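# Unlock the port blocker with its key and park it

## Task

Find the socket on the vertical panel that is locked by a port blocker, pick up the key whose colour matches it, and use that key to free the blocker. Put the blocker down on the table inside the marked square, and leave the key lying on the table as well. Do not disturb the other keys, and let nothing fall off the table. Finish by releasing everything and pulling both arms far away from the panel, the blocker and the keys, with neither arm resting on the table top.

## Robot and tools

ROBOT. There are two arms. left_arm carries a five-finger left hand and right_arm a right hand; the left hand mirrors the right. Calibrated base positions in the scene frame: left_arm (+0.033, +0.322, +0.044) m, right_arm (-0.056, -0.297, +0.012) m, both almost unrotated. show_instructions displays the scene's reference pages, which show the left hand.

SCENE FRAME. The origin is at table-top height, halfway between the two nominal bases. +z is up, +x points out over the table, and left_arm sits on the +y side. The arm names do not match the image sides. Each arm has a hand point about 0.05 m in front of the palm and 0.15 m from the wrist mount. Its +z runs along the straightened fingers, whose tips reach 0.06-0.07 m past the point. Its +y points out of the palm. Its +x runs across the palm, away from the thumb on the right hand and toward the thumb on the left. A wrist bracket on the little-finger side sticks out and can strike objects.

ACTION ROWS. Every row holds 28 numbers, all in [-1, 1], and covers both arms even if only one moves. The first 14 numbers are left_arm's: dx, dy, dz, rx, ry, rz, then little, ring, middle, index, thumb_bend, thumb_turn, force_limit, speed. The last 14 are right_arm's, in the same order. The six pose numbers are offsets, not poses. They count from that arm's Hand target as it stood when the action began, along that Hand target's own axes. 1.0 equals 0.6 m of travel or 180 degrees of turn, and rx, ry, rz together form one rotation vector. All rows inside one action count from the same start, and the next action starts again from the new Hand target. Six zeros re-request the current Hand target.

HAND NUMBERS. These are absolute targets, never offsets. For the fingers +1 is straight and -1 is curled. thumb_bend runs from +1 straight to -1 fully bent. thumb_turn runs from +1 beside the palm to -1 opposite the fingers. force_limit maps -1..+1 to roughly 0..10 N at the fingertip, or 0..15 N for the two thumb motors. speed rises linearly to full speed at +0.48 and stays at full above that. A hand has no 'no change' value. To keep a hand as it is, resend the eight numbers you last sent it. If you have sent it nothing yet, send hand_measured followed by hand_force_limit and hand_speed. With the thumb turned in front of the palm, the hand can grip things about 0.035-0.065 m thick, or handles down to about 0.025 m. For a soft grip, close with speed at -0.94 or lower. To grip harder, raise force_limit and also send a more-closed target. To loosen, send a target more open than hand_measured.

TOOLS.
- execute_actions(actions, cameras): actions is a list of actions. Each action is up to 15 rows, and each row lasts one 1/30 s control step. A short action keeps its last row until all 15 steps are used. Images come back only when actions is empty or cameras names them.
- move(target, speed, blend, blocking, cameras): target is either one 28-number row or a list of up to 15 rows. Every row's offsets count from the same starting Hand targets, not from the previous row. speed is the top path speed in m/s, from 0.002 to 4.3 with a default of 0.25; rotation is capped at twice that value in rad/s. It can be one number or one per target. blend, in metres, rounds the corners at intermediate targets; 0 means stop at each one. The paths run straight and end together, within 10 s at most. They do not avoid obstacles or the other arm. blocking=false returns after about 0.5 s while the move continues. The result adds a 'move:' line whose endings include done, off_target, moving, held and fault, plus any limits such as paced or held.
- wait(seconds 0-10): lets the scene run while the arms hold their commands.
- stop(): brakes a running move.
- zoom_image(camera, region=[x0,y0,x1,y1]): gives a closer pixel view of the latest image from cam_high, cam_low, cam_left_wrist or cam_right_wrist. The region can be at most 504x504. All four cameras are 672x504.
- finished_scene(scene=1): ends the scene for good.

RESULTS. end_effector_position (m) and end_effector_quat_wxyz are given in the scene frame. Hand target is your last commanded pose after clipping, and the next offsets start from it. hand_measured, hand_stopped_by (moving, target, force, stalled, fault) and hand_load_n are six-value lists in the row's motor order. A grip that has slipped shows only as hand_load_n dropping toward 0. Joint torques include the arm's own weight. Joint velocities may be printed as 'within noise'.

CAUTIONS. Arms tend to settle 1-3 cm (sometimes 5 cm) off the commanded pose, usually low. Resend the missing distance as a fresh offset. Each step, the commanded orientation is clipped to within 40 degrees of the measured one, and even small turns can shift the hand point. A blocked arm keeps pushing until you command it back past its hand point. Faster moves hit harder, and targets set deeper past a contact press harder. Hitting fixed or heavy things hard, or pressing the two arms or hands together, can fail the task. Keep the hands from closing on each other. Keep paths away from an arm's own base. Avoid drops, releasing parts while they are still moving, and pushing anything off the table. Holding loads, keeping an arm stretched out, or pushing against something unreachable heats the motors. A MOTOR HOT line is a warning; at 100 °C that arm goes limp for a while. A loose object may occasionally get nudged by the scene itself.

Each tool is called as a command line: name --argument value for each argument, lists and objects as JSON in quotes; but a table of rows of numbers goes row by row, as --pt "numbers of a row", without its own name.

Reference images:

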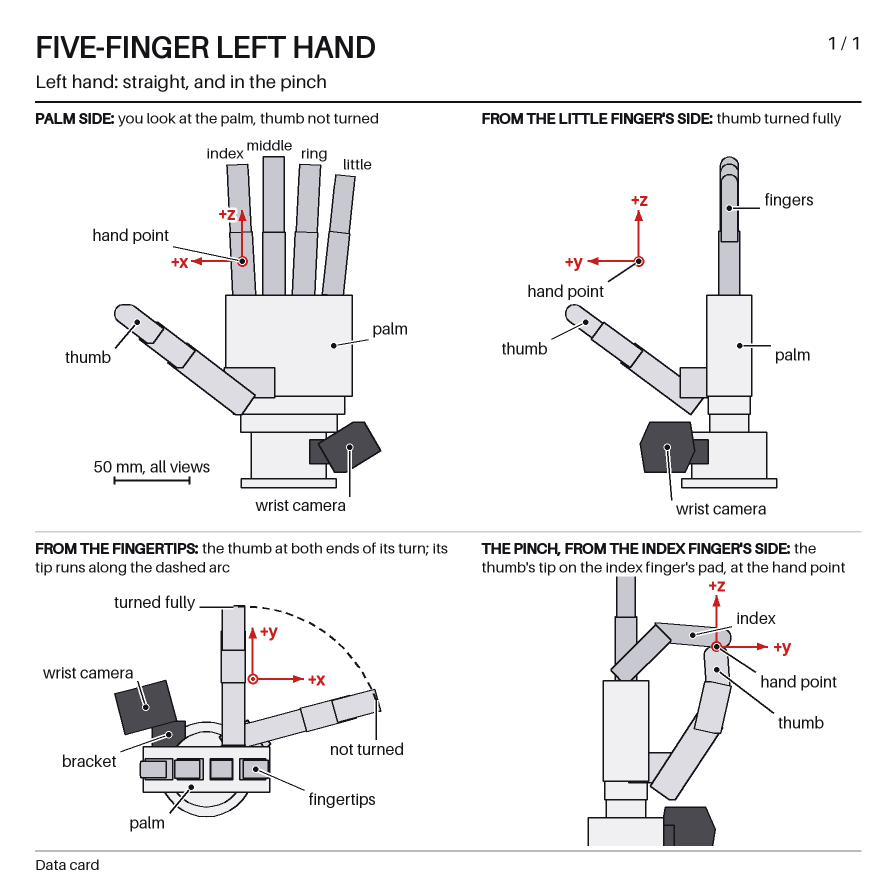

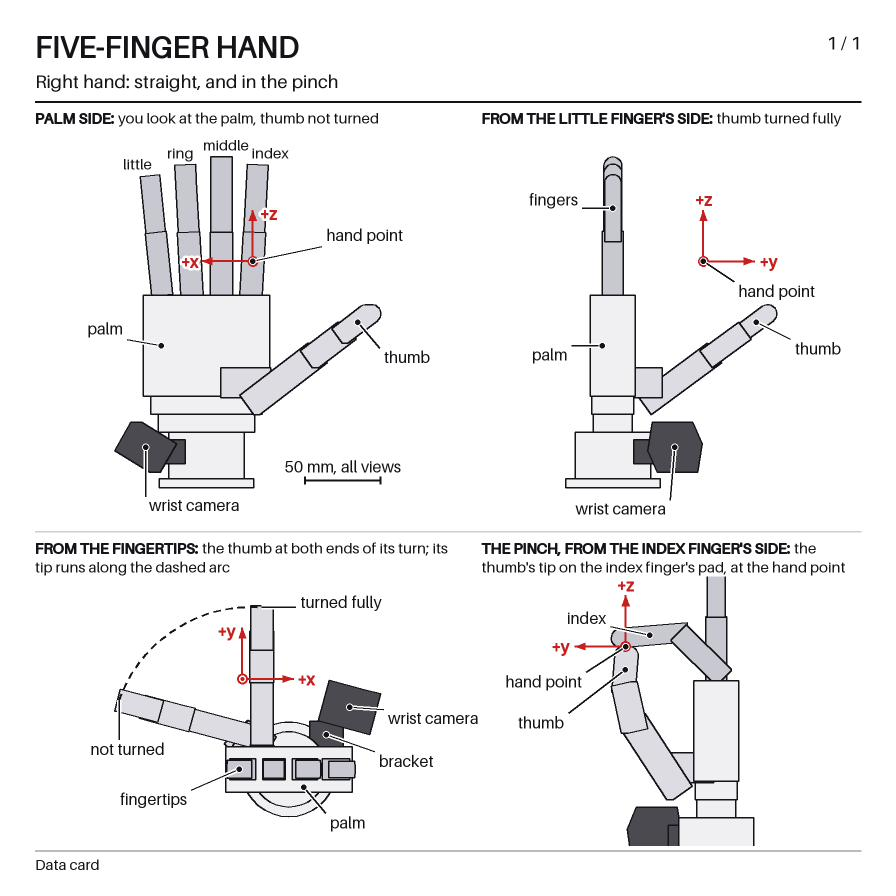

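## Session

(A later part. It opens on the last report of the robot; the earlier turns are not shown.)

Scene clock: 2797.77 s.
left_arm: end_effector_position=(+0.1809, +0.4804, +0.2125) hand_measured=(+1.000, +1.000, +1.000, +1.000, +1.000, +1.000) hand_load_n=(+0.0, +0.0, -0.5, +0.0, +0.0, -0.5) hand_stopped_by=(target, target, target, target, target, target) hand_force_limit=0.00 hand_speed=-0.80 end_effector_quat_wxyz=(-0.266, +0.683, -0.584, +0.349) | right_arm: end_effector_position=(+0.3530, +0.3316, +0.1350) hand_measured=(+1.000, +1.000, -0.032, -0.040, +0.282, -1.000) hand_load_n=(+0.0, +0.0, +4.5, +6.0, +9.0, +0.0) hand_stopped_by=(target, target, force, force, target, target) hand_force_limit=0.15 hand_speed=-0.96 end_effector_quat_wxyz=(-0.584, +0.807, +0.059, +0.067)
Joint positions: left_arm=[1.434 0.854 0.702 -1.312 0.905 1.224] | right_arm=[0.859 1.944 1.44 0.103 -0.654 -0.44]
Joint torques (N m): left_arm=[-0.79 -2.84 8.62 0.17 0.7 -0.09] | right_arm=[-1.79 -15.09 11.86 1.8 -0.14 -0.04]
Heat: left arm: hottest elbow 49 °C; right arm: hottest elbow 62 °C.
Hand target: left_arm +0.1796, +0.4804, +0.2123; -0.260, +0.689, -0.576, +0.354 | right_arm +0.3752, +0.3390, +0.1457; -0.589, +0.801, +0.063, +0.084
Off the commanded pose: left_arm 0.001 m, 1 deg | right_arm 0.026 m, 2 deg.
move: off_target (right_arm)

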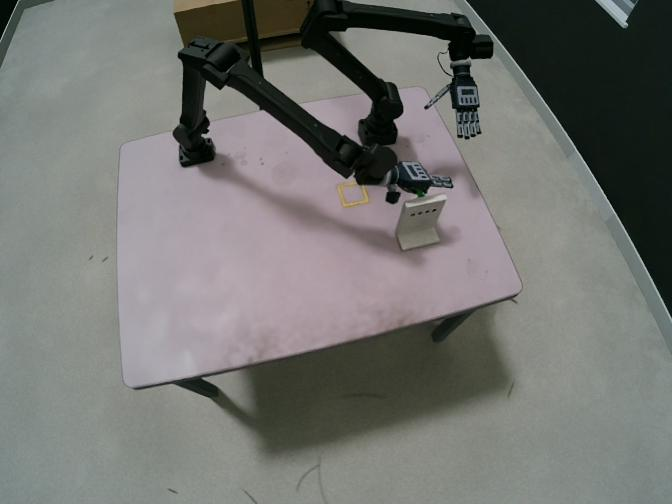

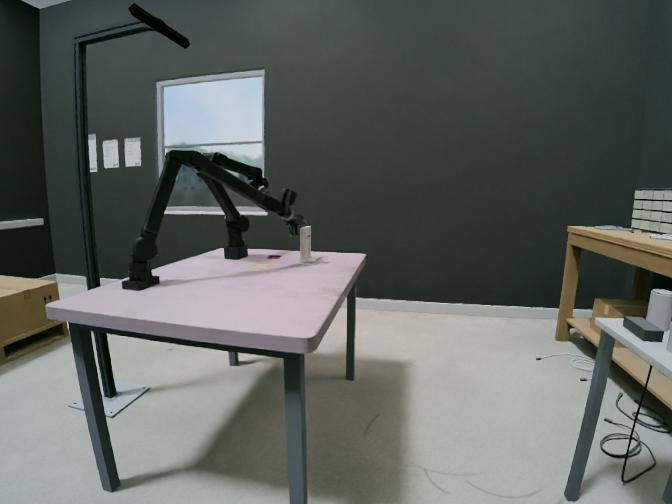

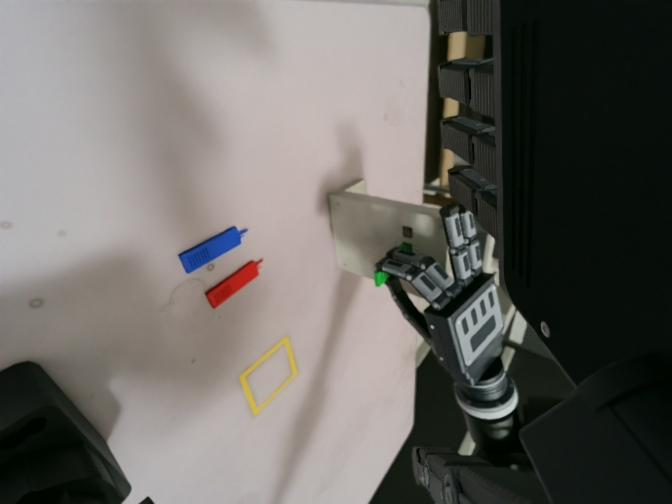

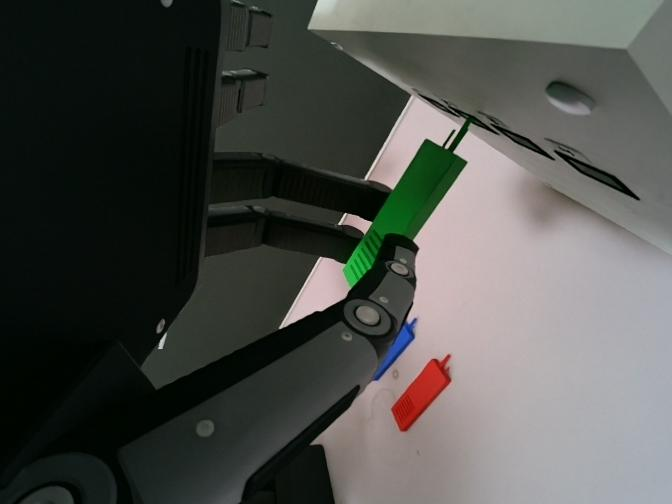

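move --target '[0,0,0,0,0,0,1,1,1,1,1,1,0.0,-0.8,0,0.001,-0.0032,0,0,0,1,1,-0.12,-0.13,0.28,-1,0.15,-0.96]' --speed 0.02 --cameras '["cam_left_wrist","cam_right_wrist"]'

zoom_image --camera "cam_right_wrist" --region '[440, 84, 500, 134]'

Scene clock: 2808.77 s.
left_arm: end_effector_position=(+0.1809, +0.4804, +0.2125) hand_measured=(+1.000, +1.000, +1.000, +1.000, +1.000, +1.000) hand_load_n=(+0.0, +0.0, +0.0, +0.0, +0.0, -0.5) hand_stopped_by=(target, target, target, target, target, target) hand_force_limit=0.00 hand_speed=-0.80 end_effector_quat_wxyz=(-0.266, +0.683, -0.584, +0.349) | right_arm: end_effector_position=(+0.3531, +0.3314, +0.1354) hand_measured=(+1.000, +1.000, -0.032, -0.040, +0.282, -1.000) hand_load_n=(+0.0, +0.0, +4.5, +6.0, +9.0, +0.0) hand_stopped_by=(target, target, force, force, target, target) hand_force_limit=0.15 hand_speed=-0.96 end_effector_quat_wxyz=(-0.584, +0.807, +0.059, +0.067)
Joint positions: left_arm=[1.434 0.854 0.702 -1.312 0.905 1.224] | right_arm=[0.858 1.944 1.441 0.103 -0.656 -0.44]
Joint torques (N m): left_arm=[-0.73 -3.08 8.58 0.21 0.71 -0.1] | right_arm=[-1.85 -15.33 11.52 1.84 -0.13 -0.05]
Heat: left arm: hottest elbow 49 °C; right arm: hottest elbow 63 °C.
Hand target: left_arm +0.1796, +0.4804, +0.2123; -0.260, +0.689, -0.576, +0.354 | right_arm +0.3753, +0.3371, +0.1459; -0.589, +0.801, +0.063, +0.084
Off the commanded pose: left_arm 0.001 m, 1 deg | right_arm 0.025 m, 2 deg.
move: off_target (right_arm)
Images, in order (width x height): cam_left_wrist 672x504, cam_right_wrist 672x504.

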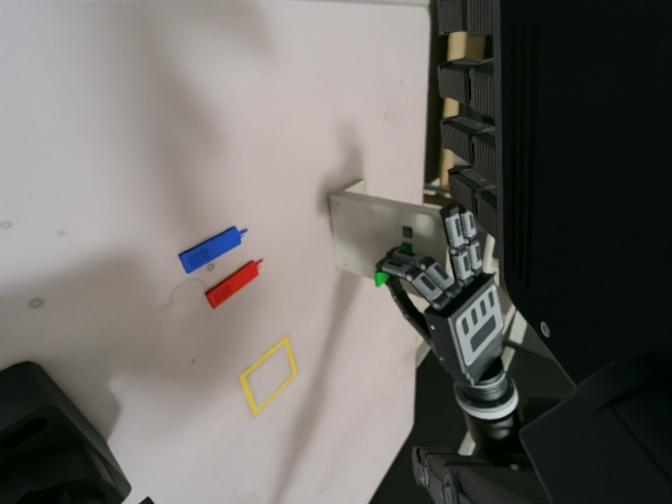

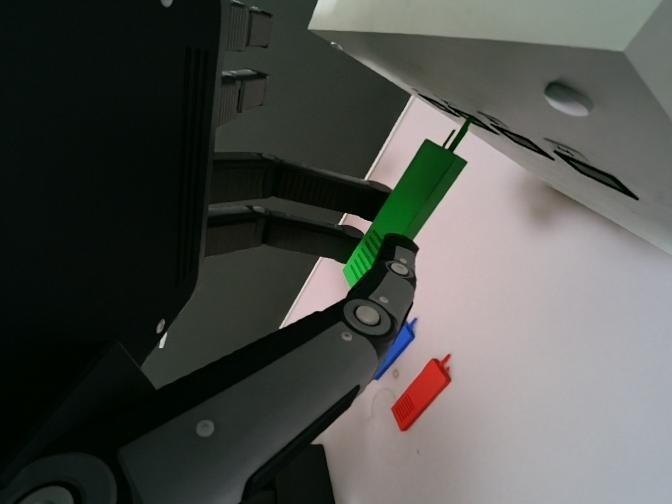

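Scaled by 8.400 from the camera's 672x504 image, which has a finer 960x720 frame.

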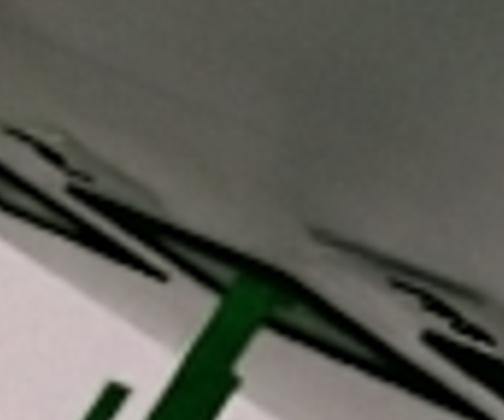

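zoom_image --camera "cam_right_wrist" --region '[410, 84, 490, 144]'

zoom_image --camera "cam_right_wrist" --region '[480, 110, 650, 210]'

zoom_image --camera "cam_right_wrist" --region '[455, 105, 485, 130]'

Scaled by 6.300 from the camera's 672x504 image, which has a finer 960x720 frame.

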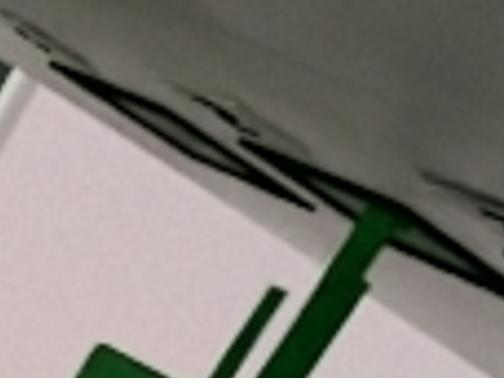

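Scaled by 2.965 from the camera's 672x504 image, which has a finer 960x720 frame.

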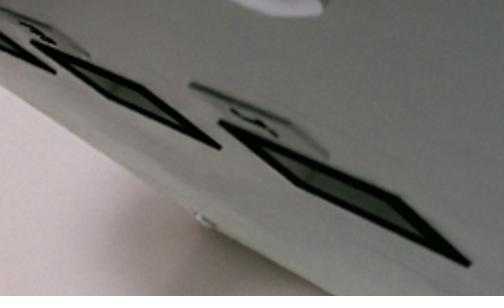

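Scaled by 16.800 from the camera's 672x504 image, which has a finer 960x720 frame.

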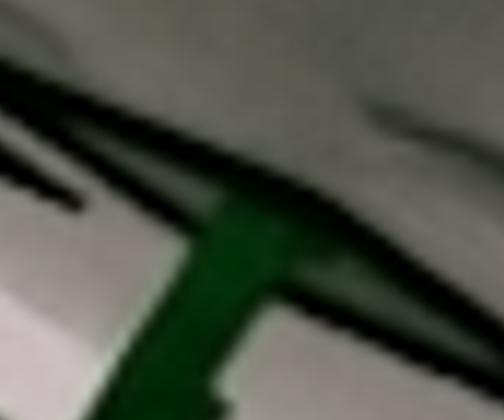

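move --pt "0 0 0 0 0 0 1 1 1 1 1 1 0.0 -0.8 -0.0328 -0.0065 0.0007 0 0 0 1 1 -0.12 -0.13 0.28 -1 0.15 -0.96" --pt "0 0 0 0 0 0 1 1 1 1 1 1 0.0 -0.8 -0.0136 -0.0025 0.0018 0 0 0 1 1 -0.12 -0.13 0.28 -1 0.15 -0.96" --speed 0.05 --cameras '["cam_left_wrist","cam_right_wrist"]'

zoom_image --camera "cam_right_wrist" --region '[440, 84, 500, 134]'

zoom_image --camera "cam_left_wrist" --region '[390, 232, 420, 262]'

Scene clock: 2908.53 s.
left_arm: end_effector_position=(+0.1809, +0.4804, +0.2125) hand_measured=(+1.000, +1.000, +1.000, +1.000, +1.000, +1.000) hand_load_n=(+0.0, +0.0, +0.0, -0.5, +0.0, -0.5) hand_stopped_by=(target, target, target, target, target, target) hand_force_limit=0.00 hand_speed=-0.80 end_effector_quat_wxyz=(-0.266, +0.683, -0.584, +0.349) | right_arm: end_effector_position=(+0.3529, +0.3330, +0.1347) hand_measured=(+1.000, +1.000, -0.032, -0.040, +0.282, -1.000) hand_load_n=(+0.0, +0.0, +5.5, +5.5, +8.5, -1.0) hand_stopped_by=(target, target, force, force, target, target) hand_force_limit=0.15 hand_speed=-0.96 end_effector_quat_wxyz=(-0.582, +0.808, +0.057, +0.071)
Joint positions: left_arm=[1.434 0.854 0.702 -1.312 0.905 1.224] | right_arm=[0.862 1.944 1.441 0.103 -0.642 -0.44]
Joint torques (N m): left_arm=[-0.73 -2.96 8.61 0.17 0.71 -0.11] | right_arm=[-1.26 -16.09 10.39 2.26 -0.3 0]
Heat: left arm: hottest elbow 49 °C; right arm: hottest elbow 64 °C.
Hand target: left_arm +0.1796, +0.4804, +0.2123; -0.260, +0.689, -0.576, +0.354 | right_arm +0.3672, +0.3385, +0.1453; -0.589, +0.801, +0.063, +0.084
Off the commanded pose: left_arm 0.001 m, 1 deg | right_arm 0.019 m, 2 deg.
move: off_target (right_arm)
Images, in order (width x height): cam_left_wrist 672x504, cam_right_wrist 672x504.

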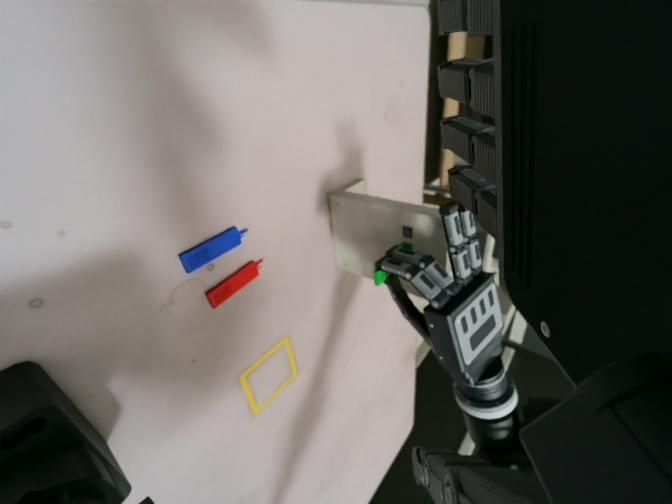

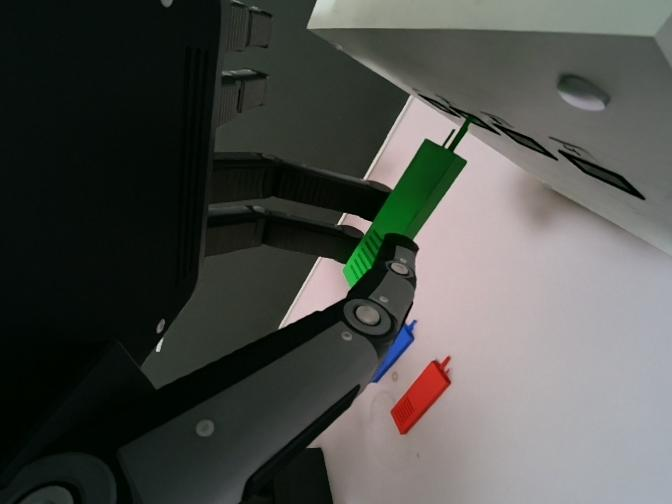

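Scaled by 8.400 from the camera's 672x504 image, which has a finer 960x720 frame.

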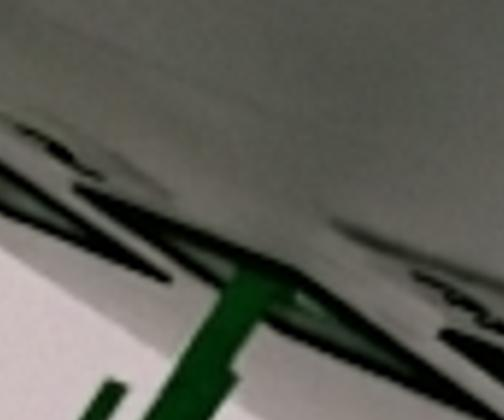

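Scaled by 16.800 from the camera's 672x504 image, which has a finer 960x720 frame.

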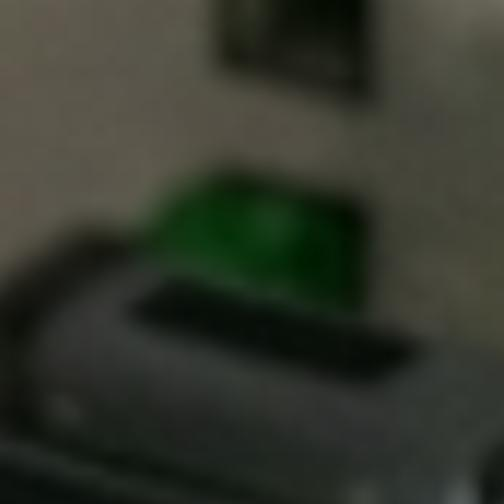

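move --pt "0 0 0 0 0 0 1 1 1 1 1 1 0.0 -0.8 -0.0522 -0.0112 -0.0015 0 0 0 1 1 -0.12 -0.13 0.28 -1 0.15 -0.96" --pt "0 0 0 0 0 0 1 1 1 1 1 1 0.0 -0.8 -0.0028 -0.0008 0.0015 0 0 0 1 1 -0.12 -0.13 0.28 -1 0.15 -0.96" --speed 0.06 --cameras '["cam_left_wrist","cam_right_wrist"]'

zoom_image --camera "cam_right_wrist" --region '[440, 84, 500, 134]'

zoom_image --camera "cam_left_wrist" --region '[390, 232, 420, 262]'

Scene clock: 2919.73 s.
left_arm: end_effector_position=(+0.1809, +0.4804, +0.2125) hand_measured=(+1.000, +1.000, +1.000, +1.000, +1.000, +1.000) hand_load_n=(+0.0, +0.0, +0.0, +0.0, +0.0, -0.5) hand_stopped_by=(target, target, target, target, target, target) hand_force_limit=0.00 hand_speed=-0.80 end_effector_quat_wxyz=(-0.266, +0.683, -0.584, +0.349) | right_arm: end_effector_position=(+0.3507, +0.3288, +0.1333) hand_measured=(+1.000, +1.000, -0.032, -0.040, +0.282, -1.000) hand_load_n=(+0.0, +0.0, +5.5, +5.0, +8.5, -1.0) hand_stopped_by=(target, target, force, force, target, target) hand_force_limit=0.15 hand_speed=-0.96 end_effector_quat_wxyz=(-0.584, +0.807, +0.057, +0.073)
Joint positions: left_arm=[1.434 0.854 0.702 -1.312 0.905 1.224] | right_arm=[0.861 1.935 1.419 0.121 -0.642 -0.44]
Joint torques (N m): left_arm=[-0.85 -2.96 8.59 0.2 0.7 -0.09] | right_arm=[-0.85 -15.27 11.69 1.69 -0.17 0.02]
Heat: left arm: hottest elbow 49 °C; right arm: hottest elbow 63 °C.
Hand target: left_arm +0.1796, +0.4804, +0.2123; -0.260, +0.689, -0.576, +0.354 | right_arm +0.3654, +0.3395, +0.1450; -0.589, +0.801, +0.063, +0.084
Off the commanded pose: left_arm 0.001 m, 1 deg | right_arm 0.022 m, 2 deg.
move: off_target (right_arm)
Images, in order (width x height): cam_left_wrist 672x504, cam_right_wrist 672x504.

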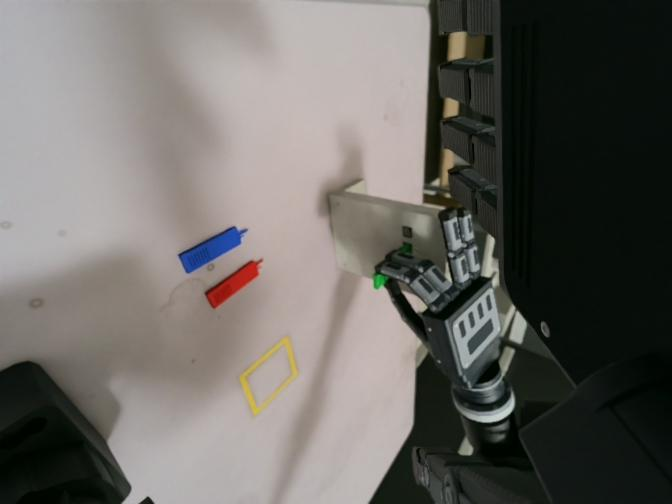

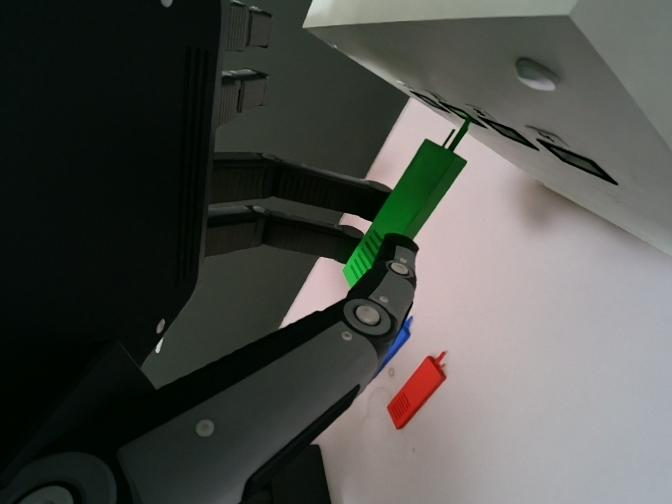

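Scaled by 8.400 from the camera's 672x504 image, which has a finer 960x720 frame.

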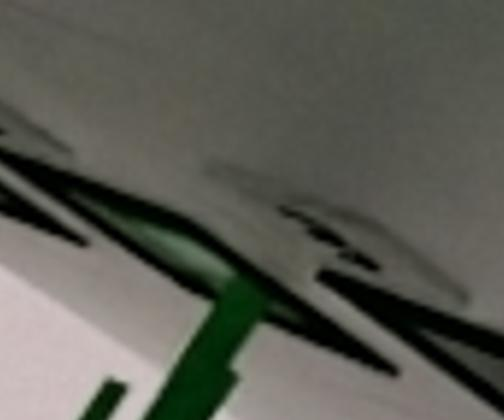

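Scaled by 16.800 from the camera's 672x504 image, which has a finer 960x720 frame.

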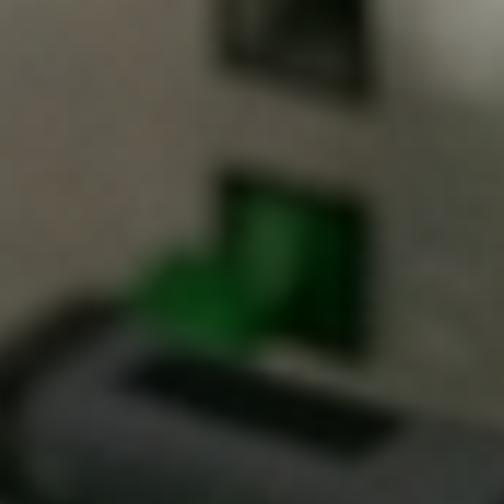

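move --pt "0 0 0 0 0 0 1 1 1 1 1 1 0.0 -0.8 -0.0517 -0.0133 -0.002 0 0 0 1 1 -0.12 -0.13 0.28 -1 0.15 -0.96" --pt "0 0 0 0 0 0 1 1 1 1 1 1 0.0 -0.8 0.0013 -0.0025 0.0012 0 0 0 1 1 -0.12 -0.13 0.28 -1 0.15 -0.96" --speed 0.06 --cameras '["cam_left_wrist","cam_right_wrist"]'

zoom_image --camera "cam_right_wrist" --region '[440, 84, 500, 134]'

zoom_image --camera "cam_left_wrist" --region '[390, 232, 420, 262]'

Scene clock: 2942.87 s.
left_arm: end_effector_position=(+0.1809, +0.4804, +0.2125) hand_measured=(+1.000, +1.000, +1.000, +1.000, +1.000, +1.000) hand_load_n=(+0.0, +0.0, +0.0, +0.0, +0.0, +0.0) hand_stopped_by=(target, target, target, target, target, target) hand_force_limit=0.00 hand_speed=-0.80 end_effector_quat_wxyz=(-0.266, +0.683, -0.584, +0.349) | right_arm: end_effector_position=(+0.3521, +0.3308, +0.1361) hand_measured=(+1.000, +1.000, -0.032, -0.040, +0.282, -1.000) hand_load_n=(+0.0, +0.0, +5.5, +5.0, +8.5, -1.0) hand_stopped_by=(target, target, force, force, target, target) hand_force_limit=0.15 hand_speed=-0.96 end_effector_quat_wxyz=(-0.584, +0.806, +0.058, +0.074)
Joint positions: left_arm=[1.434 0.854 0.702 -1.312 0.905 1.224] | right_arm=[0.862 1.936 1.427 0.117 -0.641 -0.44]
Joint torques (N m): left_arm=[-0.67 -2.96 8.59 0.18 0.71 -0.09] | right_arm=[-0.85 -15.21 11.58 1.65 -0.22 0.02]
Heat: left arm: hottest elbow 49 °C; right arm: hottest elbow 64 °C.
Hand target: left_arm +0.1796, +0.4804, +0.2123; -0.260, +0.689, -0.576, +0.354 | right_arm +0.3659, +0.3406, +0.1464; -0.589, +0.801, +0.063, +0.084
Off the commanded pose: left_arm 0.001 m, 1 deg | right_arm 0.020 m, 2 deg.
move: off_target (right_arm)
Images, in order (width x height): cam_left_wrist 672x504, cam_right_wrist 672x504.

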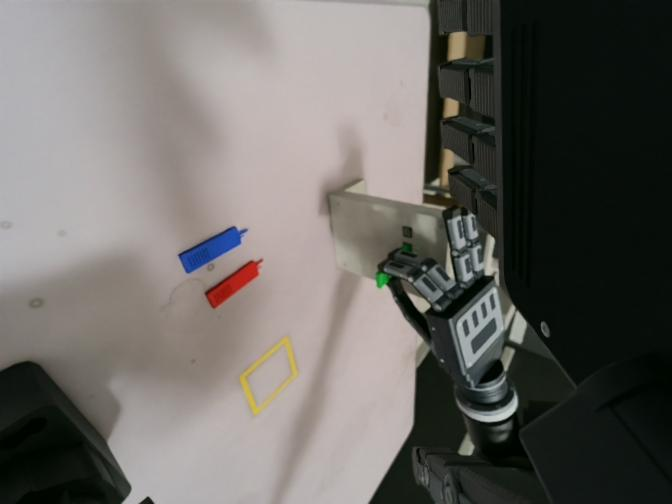

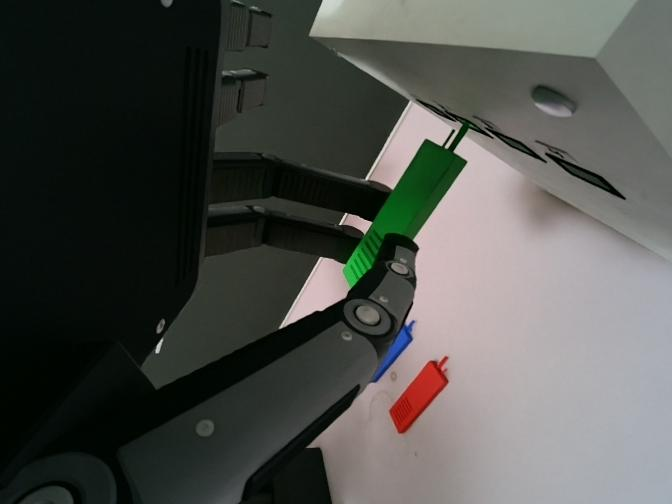

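Scaled by 8.400 from the camera's 672x504 image, which has a finer 960x720 frame.

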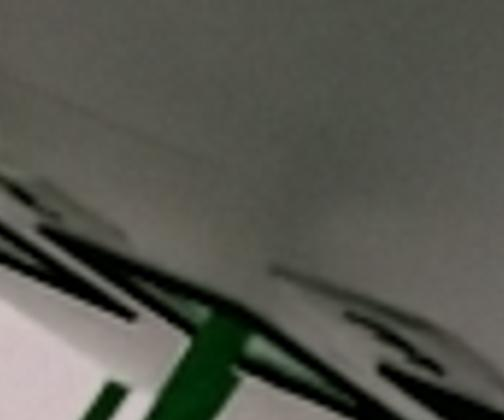

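Scaled by 16.800 from the camera's 672x504 image, which has a finer 960x720 frame.

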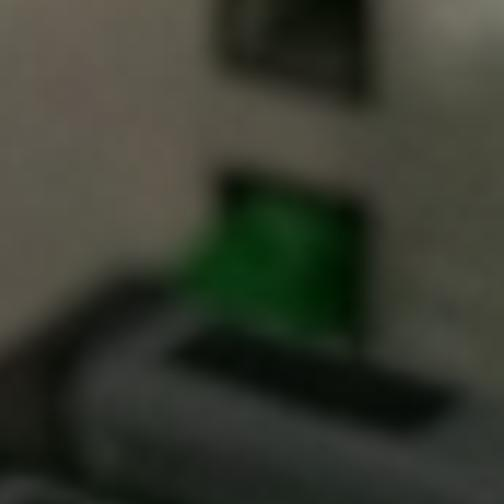

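zoom_image --camera "cam_right_wrist" --region '[450, 104, 490, 134]'

zoom_image --camera "cam_right_wrist" --region '[400, 100, 500, 200]'

Scaled by 12.600 from the camera's 672x504 image, which has a finer 960x720 frame.

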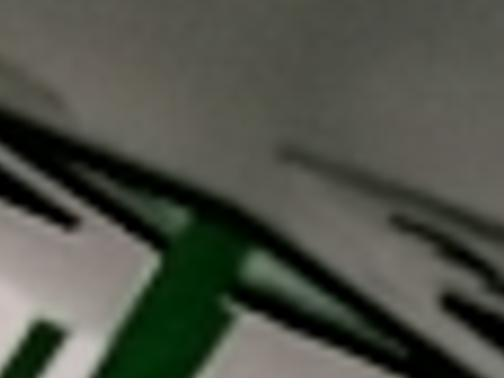

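Scaled by 5.040 from the camera's 672x504 image, which has a finer 960x720 frame.

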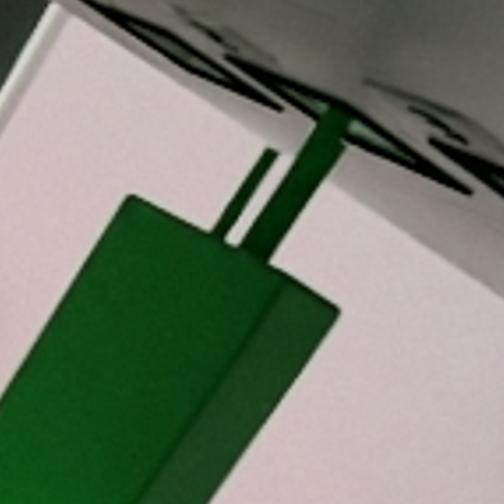

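zoom_image --camera "cam_right_wrist" --region '[405, 90, 485, 150]'

zoom_image --camera "cam_right_wrist" --region '[475, 110, 635, 210]'

Scaled by 6.300 from the camera's 672x504 image, which has a finer 960x720 frame.

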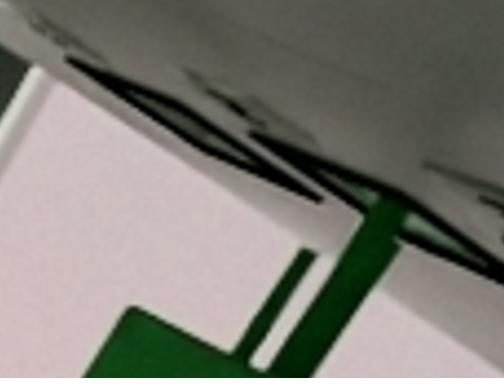

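Scaled by 3.150 from the camera's 672x504 image, which has a finer 960x720 frame.

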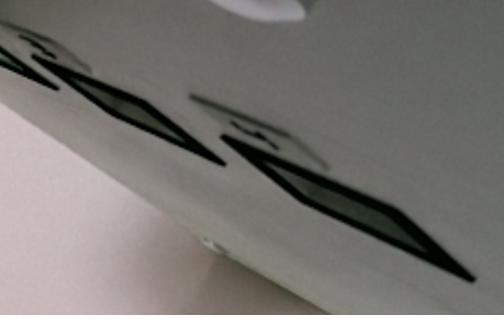

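move --target '[0,0,0,0,0,0,1,1,1,1,1,1,0.0,-0.8,0.0098,0.002,0.0005,0,0,0,1,1,-0.12,-0.13,0.28,-1,0.15,-0.96]' --speed 0.03 --cameras '["cam_left_wrist","cam_right_wrist","cam_high"]'

zoom_image --camera "cam_right_wrist" --region '[400, 84, 500, 184]'

zoom_image --camera "cam_left_wrist" --region '[390, 232, 420, 262]'

Scene clock: 3019.77 s.
left_arm: end_effector_position=(+0.1809, +0.4804, +0.2125) hand_measured=(+1.000, +1.000, +1.000, +1.000, +1.000, +1.000) hand_load_n=(+0.0, +0.0, +0.0, +0.0, +0.0, -0.5) hand_stopped_by=(target, target, target, target, target, target) hand_force_limit=0.00 hand_speed=-0.80 end_effector_quat_wxyz=(-0.266, +0.683, -0.584, +0.349) | right_arm: end_effector_position=(+0.3559, +0.3310, +0.1356) hand_measured=(+1.000, +1.000, -0.032, -0.040, +0.282, -1.000) hand_load_n=(-0.5, +0.0, +5.0, +5.5, +9.0, -0.5) hand_stopped_by=(target, target, force, force, target, target) hand_force_limit=0.15 hand_speed=-0.96 end_effector_quat_wxyz=(-0.584, +0.807, +0.056, +0.072)
Joint positions: left_arm=[1.434 0.854 0.702 -1.312 0.905 1.224] | right_arm=[0.857 1.943 1.44 0.107 -0.645 -0.44]
Joint torques (N m): left_arm=[-0.73 -2.96 8.58 0.17 0.71 -0.09] | right_arm=[-1.08 -15.27 11.64 1.77 -0.31 -0.01]
Heat: left arm: hottest elbow 50 °C; right arm: hottest elbow 58 °C.
Hand target: left_arm +0.1796, +0.4804, +0.2123; -0.260, +0.689, -0.576, +0.354 | right_arm +0.3719, +0.3406, +0.1465; -0.589, +0.801, +0.063, +0.084
Off the commanded pose: left_arm 0.001 m, 1 deg | right_arm 0.022 m, 2 deg.
move: off_target (right_arm)
Images, in order (width x height): cam_high 672x504, cam_left_wrist 672x504, cam_right_wrist 672x504.

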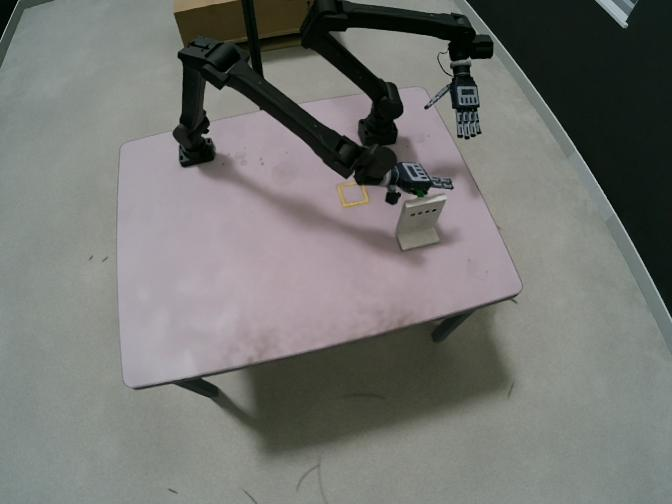

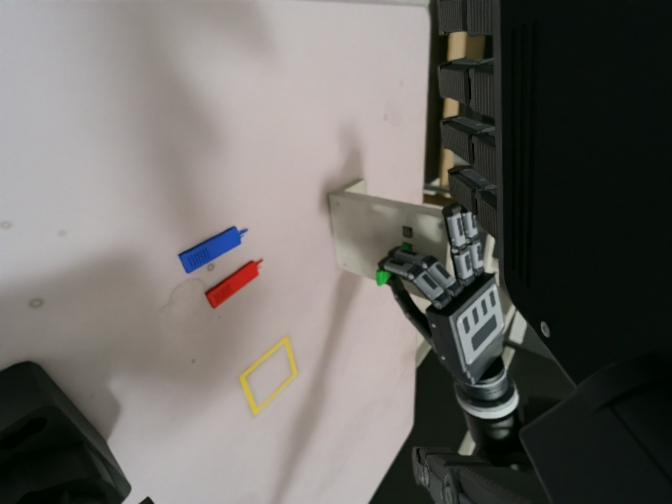

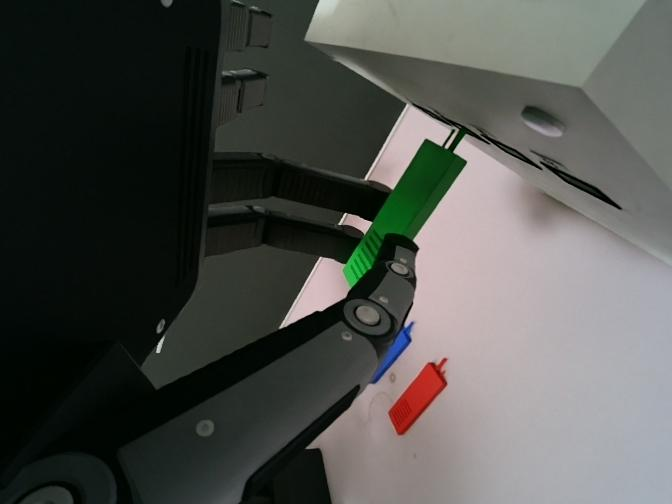

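Scaled by 5.040 from the camera's 672x504 image, which has a finer 960x720 frame.

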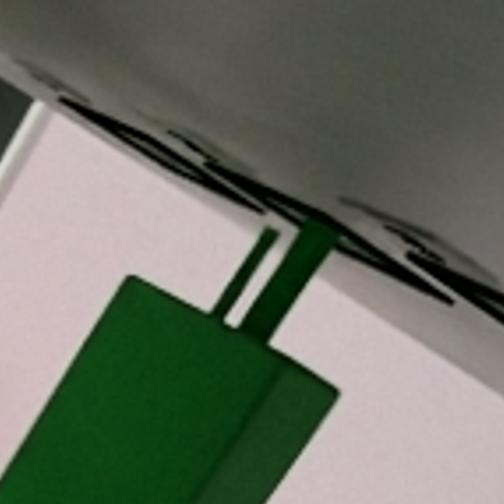

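Scaled by 16.800 from the camera's 672x504 image, which has a finer 960x720 frame.

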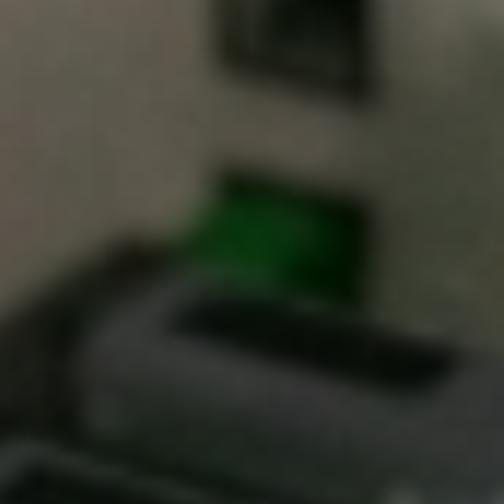

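move --target '[0,0,0,0,0,0,1,1,1,1,1,1,0.0,-0.8,0.0098,0.002,0.0005,0,0,0,1,1,-0.12,-0.13,0.28,-1,0.15,-0.96]' --speed 0.03 --cameras '["cam_left_wrist","cam_right_wrist","cam_high"]'

zoom_image --camera "cam_right_wrist" --region '[400, 84, 500, 184]'

zoom_image --camera "cam_left_wrist" --region '[390, 232, 420, 262]'

Scene clock: 3028.80 s.
left_arm: end_effector_position=(+0.1809, +0.4804, +0.2125) hand_measured=(+1.000, +1.000, +1.000, +1.000, +1.000, +1.000) hand_load_n=(+0.0, +0.0, +0.0, +0.0, +0.0, +0.0) hand_stopped_by=(target, target, target, target, target, target) hand_force_limit=0.00 hand_speed=-0.80 end_effector_quat_wxyz=(-0.266, +0.683, -0.584, +0.349) | right_arm: end_effector_position=(+0.3586, +0.3310, +0.1355) hand_measured=(+1.000, +1.000, -0.032, -0.040, +0.282, -1.000) hand_load_n=(+0.0, +0.0, +4.0, +6.5, +8.5, +0.5) hand_stopped_by=(target, target, force, force, target, target) hand_force_limit=0.15 hand_speed=-0.96 end_effector_quat_wxyz=(-0.583, +0.807, +0.056, +0.069)
Joint positions: left_arm=[1.434 0.854 0.702 -1.312 0.905 1.224] | right_arm=[0.852 1.95 1.451 0.097 -0.655 -0.44]
Joint torques (N m): left_arm=[-0.67 -3.02 8.59 0.13 0.72 -0.09] | right_arm=[-1.38 -15.09 11.89 1.81 -0.19 -0.05]
Heat: left arm: hottest elbow 50 °C; right arm: hottest elbow 59 °C.
Hand target: left_arm +0.1796, +0.4804, +0.2123; -0.260, +0.689, -0.576, +0.354 | right_arm +0.3778, +0.3405, +0.1463; -0.589, +0.801, +0.063, +0.084
Off the commanded pose: left_arm 0.001 m, 1 deg | right_arm 0.024 m, 2 deg.
move: off_target (right_arm)
Images, in order (width x height): cam_high 672x504, cam_left_wrist 672x504, cam_right_wrist 672x504.

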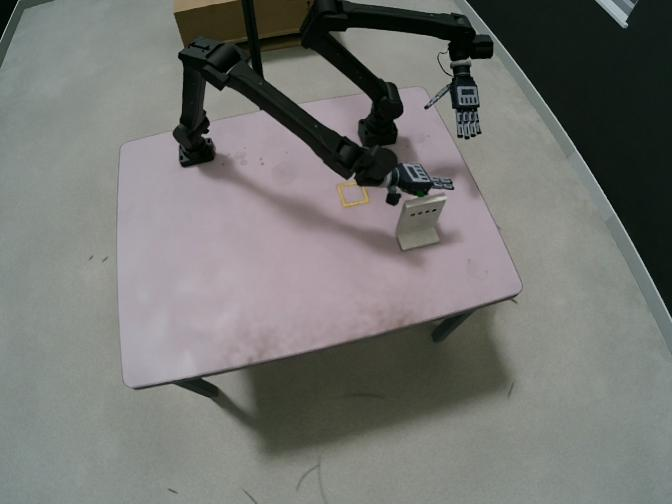

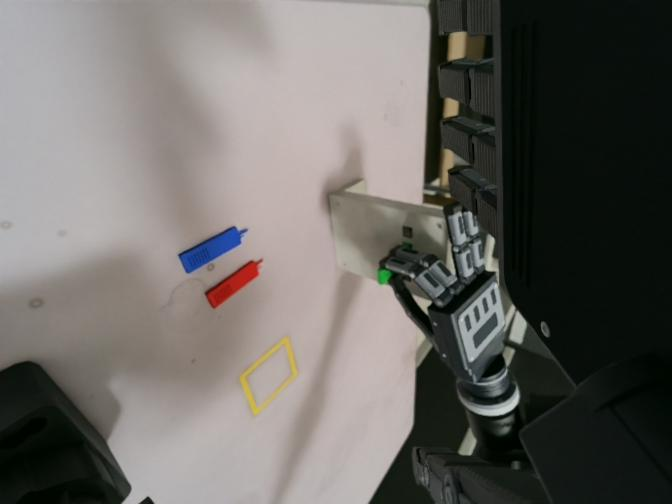

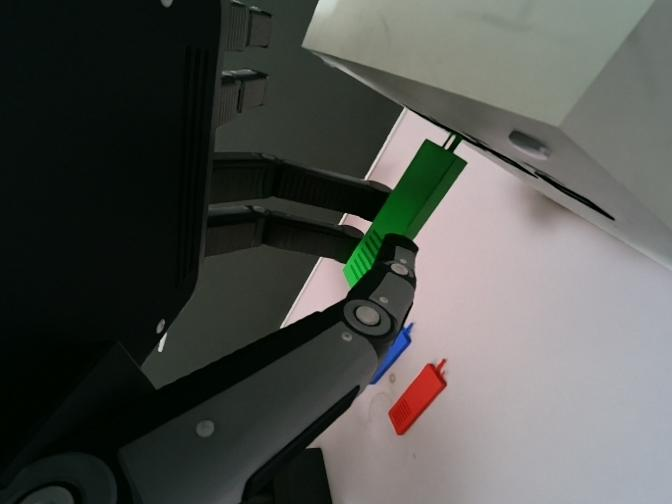

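Scaled by 5.040 from the camera's 672x504 image, which has a finer 960x720 frame.

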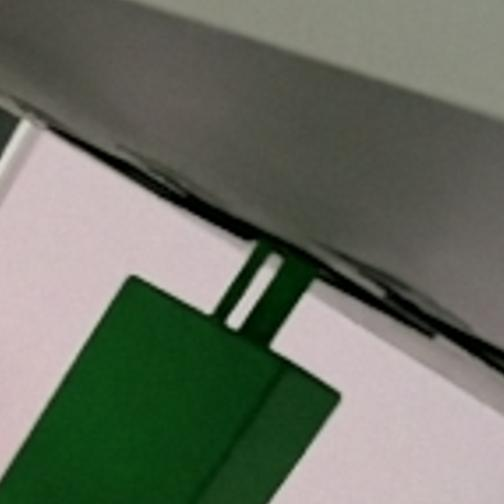

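Scaled by 16.800 from the camera's 672x504 image, which has a finer 960x720 frame.

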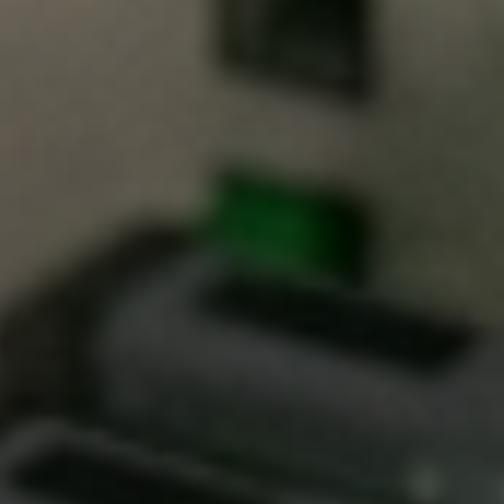

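move --target '[0,0,0,0,0,0,1,1,1,1,1,1,0.0,-0.8,0.0082,0.0017,0.0004,0,0,0,1,1,-0.12,-0.13,0.28,-1,0.15,-0.96]' --speed 0.02 --cameras '["cam_left_wrist","cam_right_wrist","cam_high"]'

zoom_image --camera "cam_right_wrist" --region '[410, 104, 490, 164]'

Scene clock: 3034.83 s.
left_arm: end_effector_position=(+0.1809, +0.4804, +0.2125) hand_measured=(+1.000, +1.000, +1.000, +1.000, +1.000, +1.000) hand_load_n=(+0.0, -0.5, +0.0, +0.0, +0.0, +0.0) hand_stopped_by=(target, target, target, target, target, target) hand_force_limit=0.00 hand_speed=-0.80 end_effector_quat_wxyz=(-0.266, +0.683, -0.584, +0.349) | right_arm: end_effector_position=(+0.3594, +0.3312, +0.1357) hand_measured=(+1.000, +1.000, -0.032, -0.040, +0.282, -1.000) hand_load_n=(+0.0, +0.0, +3.0, +7.5, +9.0, +2.0) hand_stopped_by=(target, target, force, force, target, target) hand_force_limit=0.15 hand_speed=-0.96 end_effector_quat_wxyz=(-0.583, +0.808, +0.056, +0.065)
Joint positions: left_arm=[1.434 0.854 0.702 -1.312 0.905 1.224] | right_arm=[0.85 1.954 1.46 0.087 -0.663 -0.44]
Joint torques (N m): left_arm=[-0.56 -2.9 8.58 0.23 0.71 -0.09] | right_arm=[-1.61 -14.97 12.25 1.91 -0.07 -0.08]
Heat: left arm: hottest elbow 50 °C; right arm: hottest elbow 60 °C.
Hand target: left_arm +0.1796, +0.4804, +0.2123; -0.260, +0.689, -0.576, +0.354 | right_arm +0.3829, +0.3405, +0.1464; -0.589, +0.801, +0.063, +0.084
Off the commanded pose: left_arm 0.001 m, 1 deg | right_arm 0.027 m, 3 deg.
move: off_target (right_arm)
Images, in order (width x height): cam_high 672x504, cam_left_wrist 672x504, cam_right_wrist 672x504.

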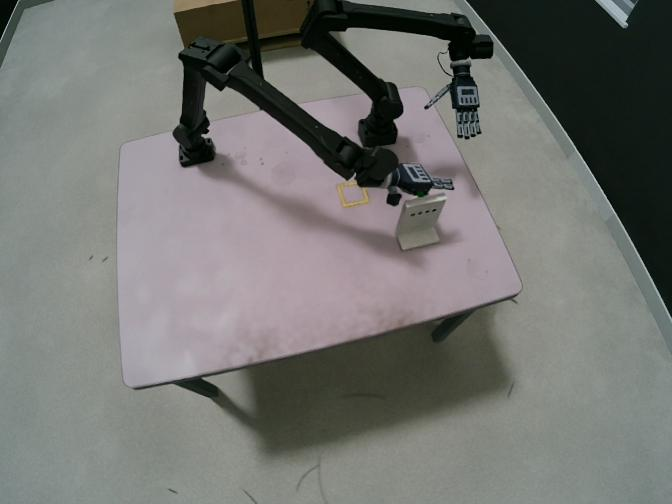

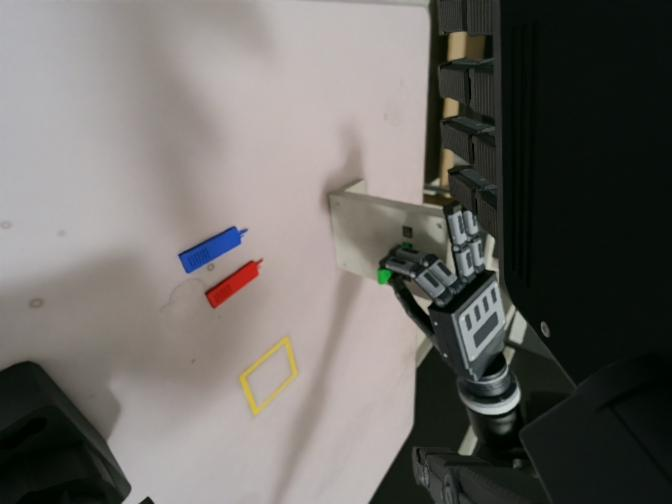

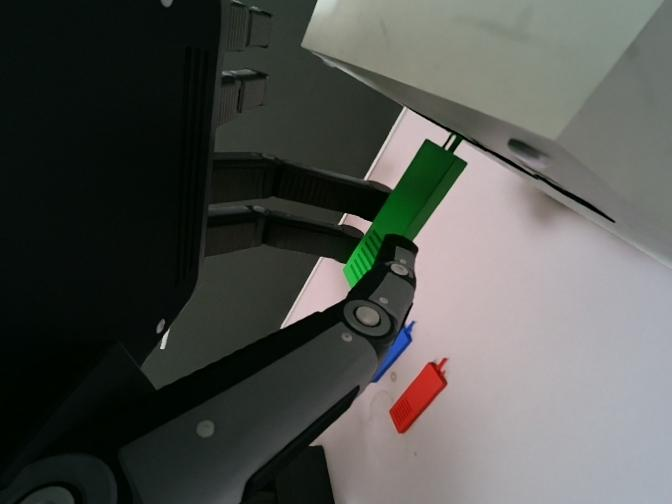

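Scaled by 6.300 from the camera's 672x504 image, which has a finer 960x720 frame.

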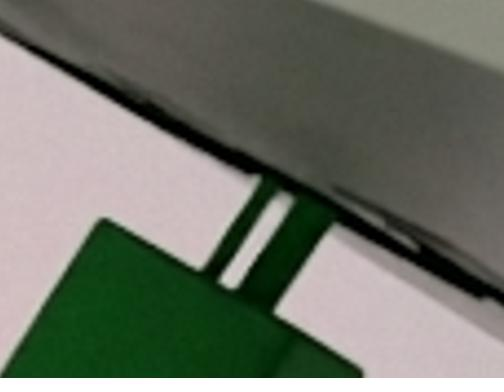

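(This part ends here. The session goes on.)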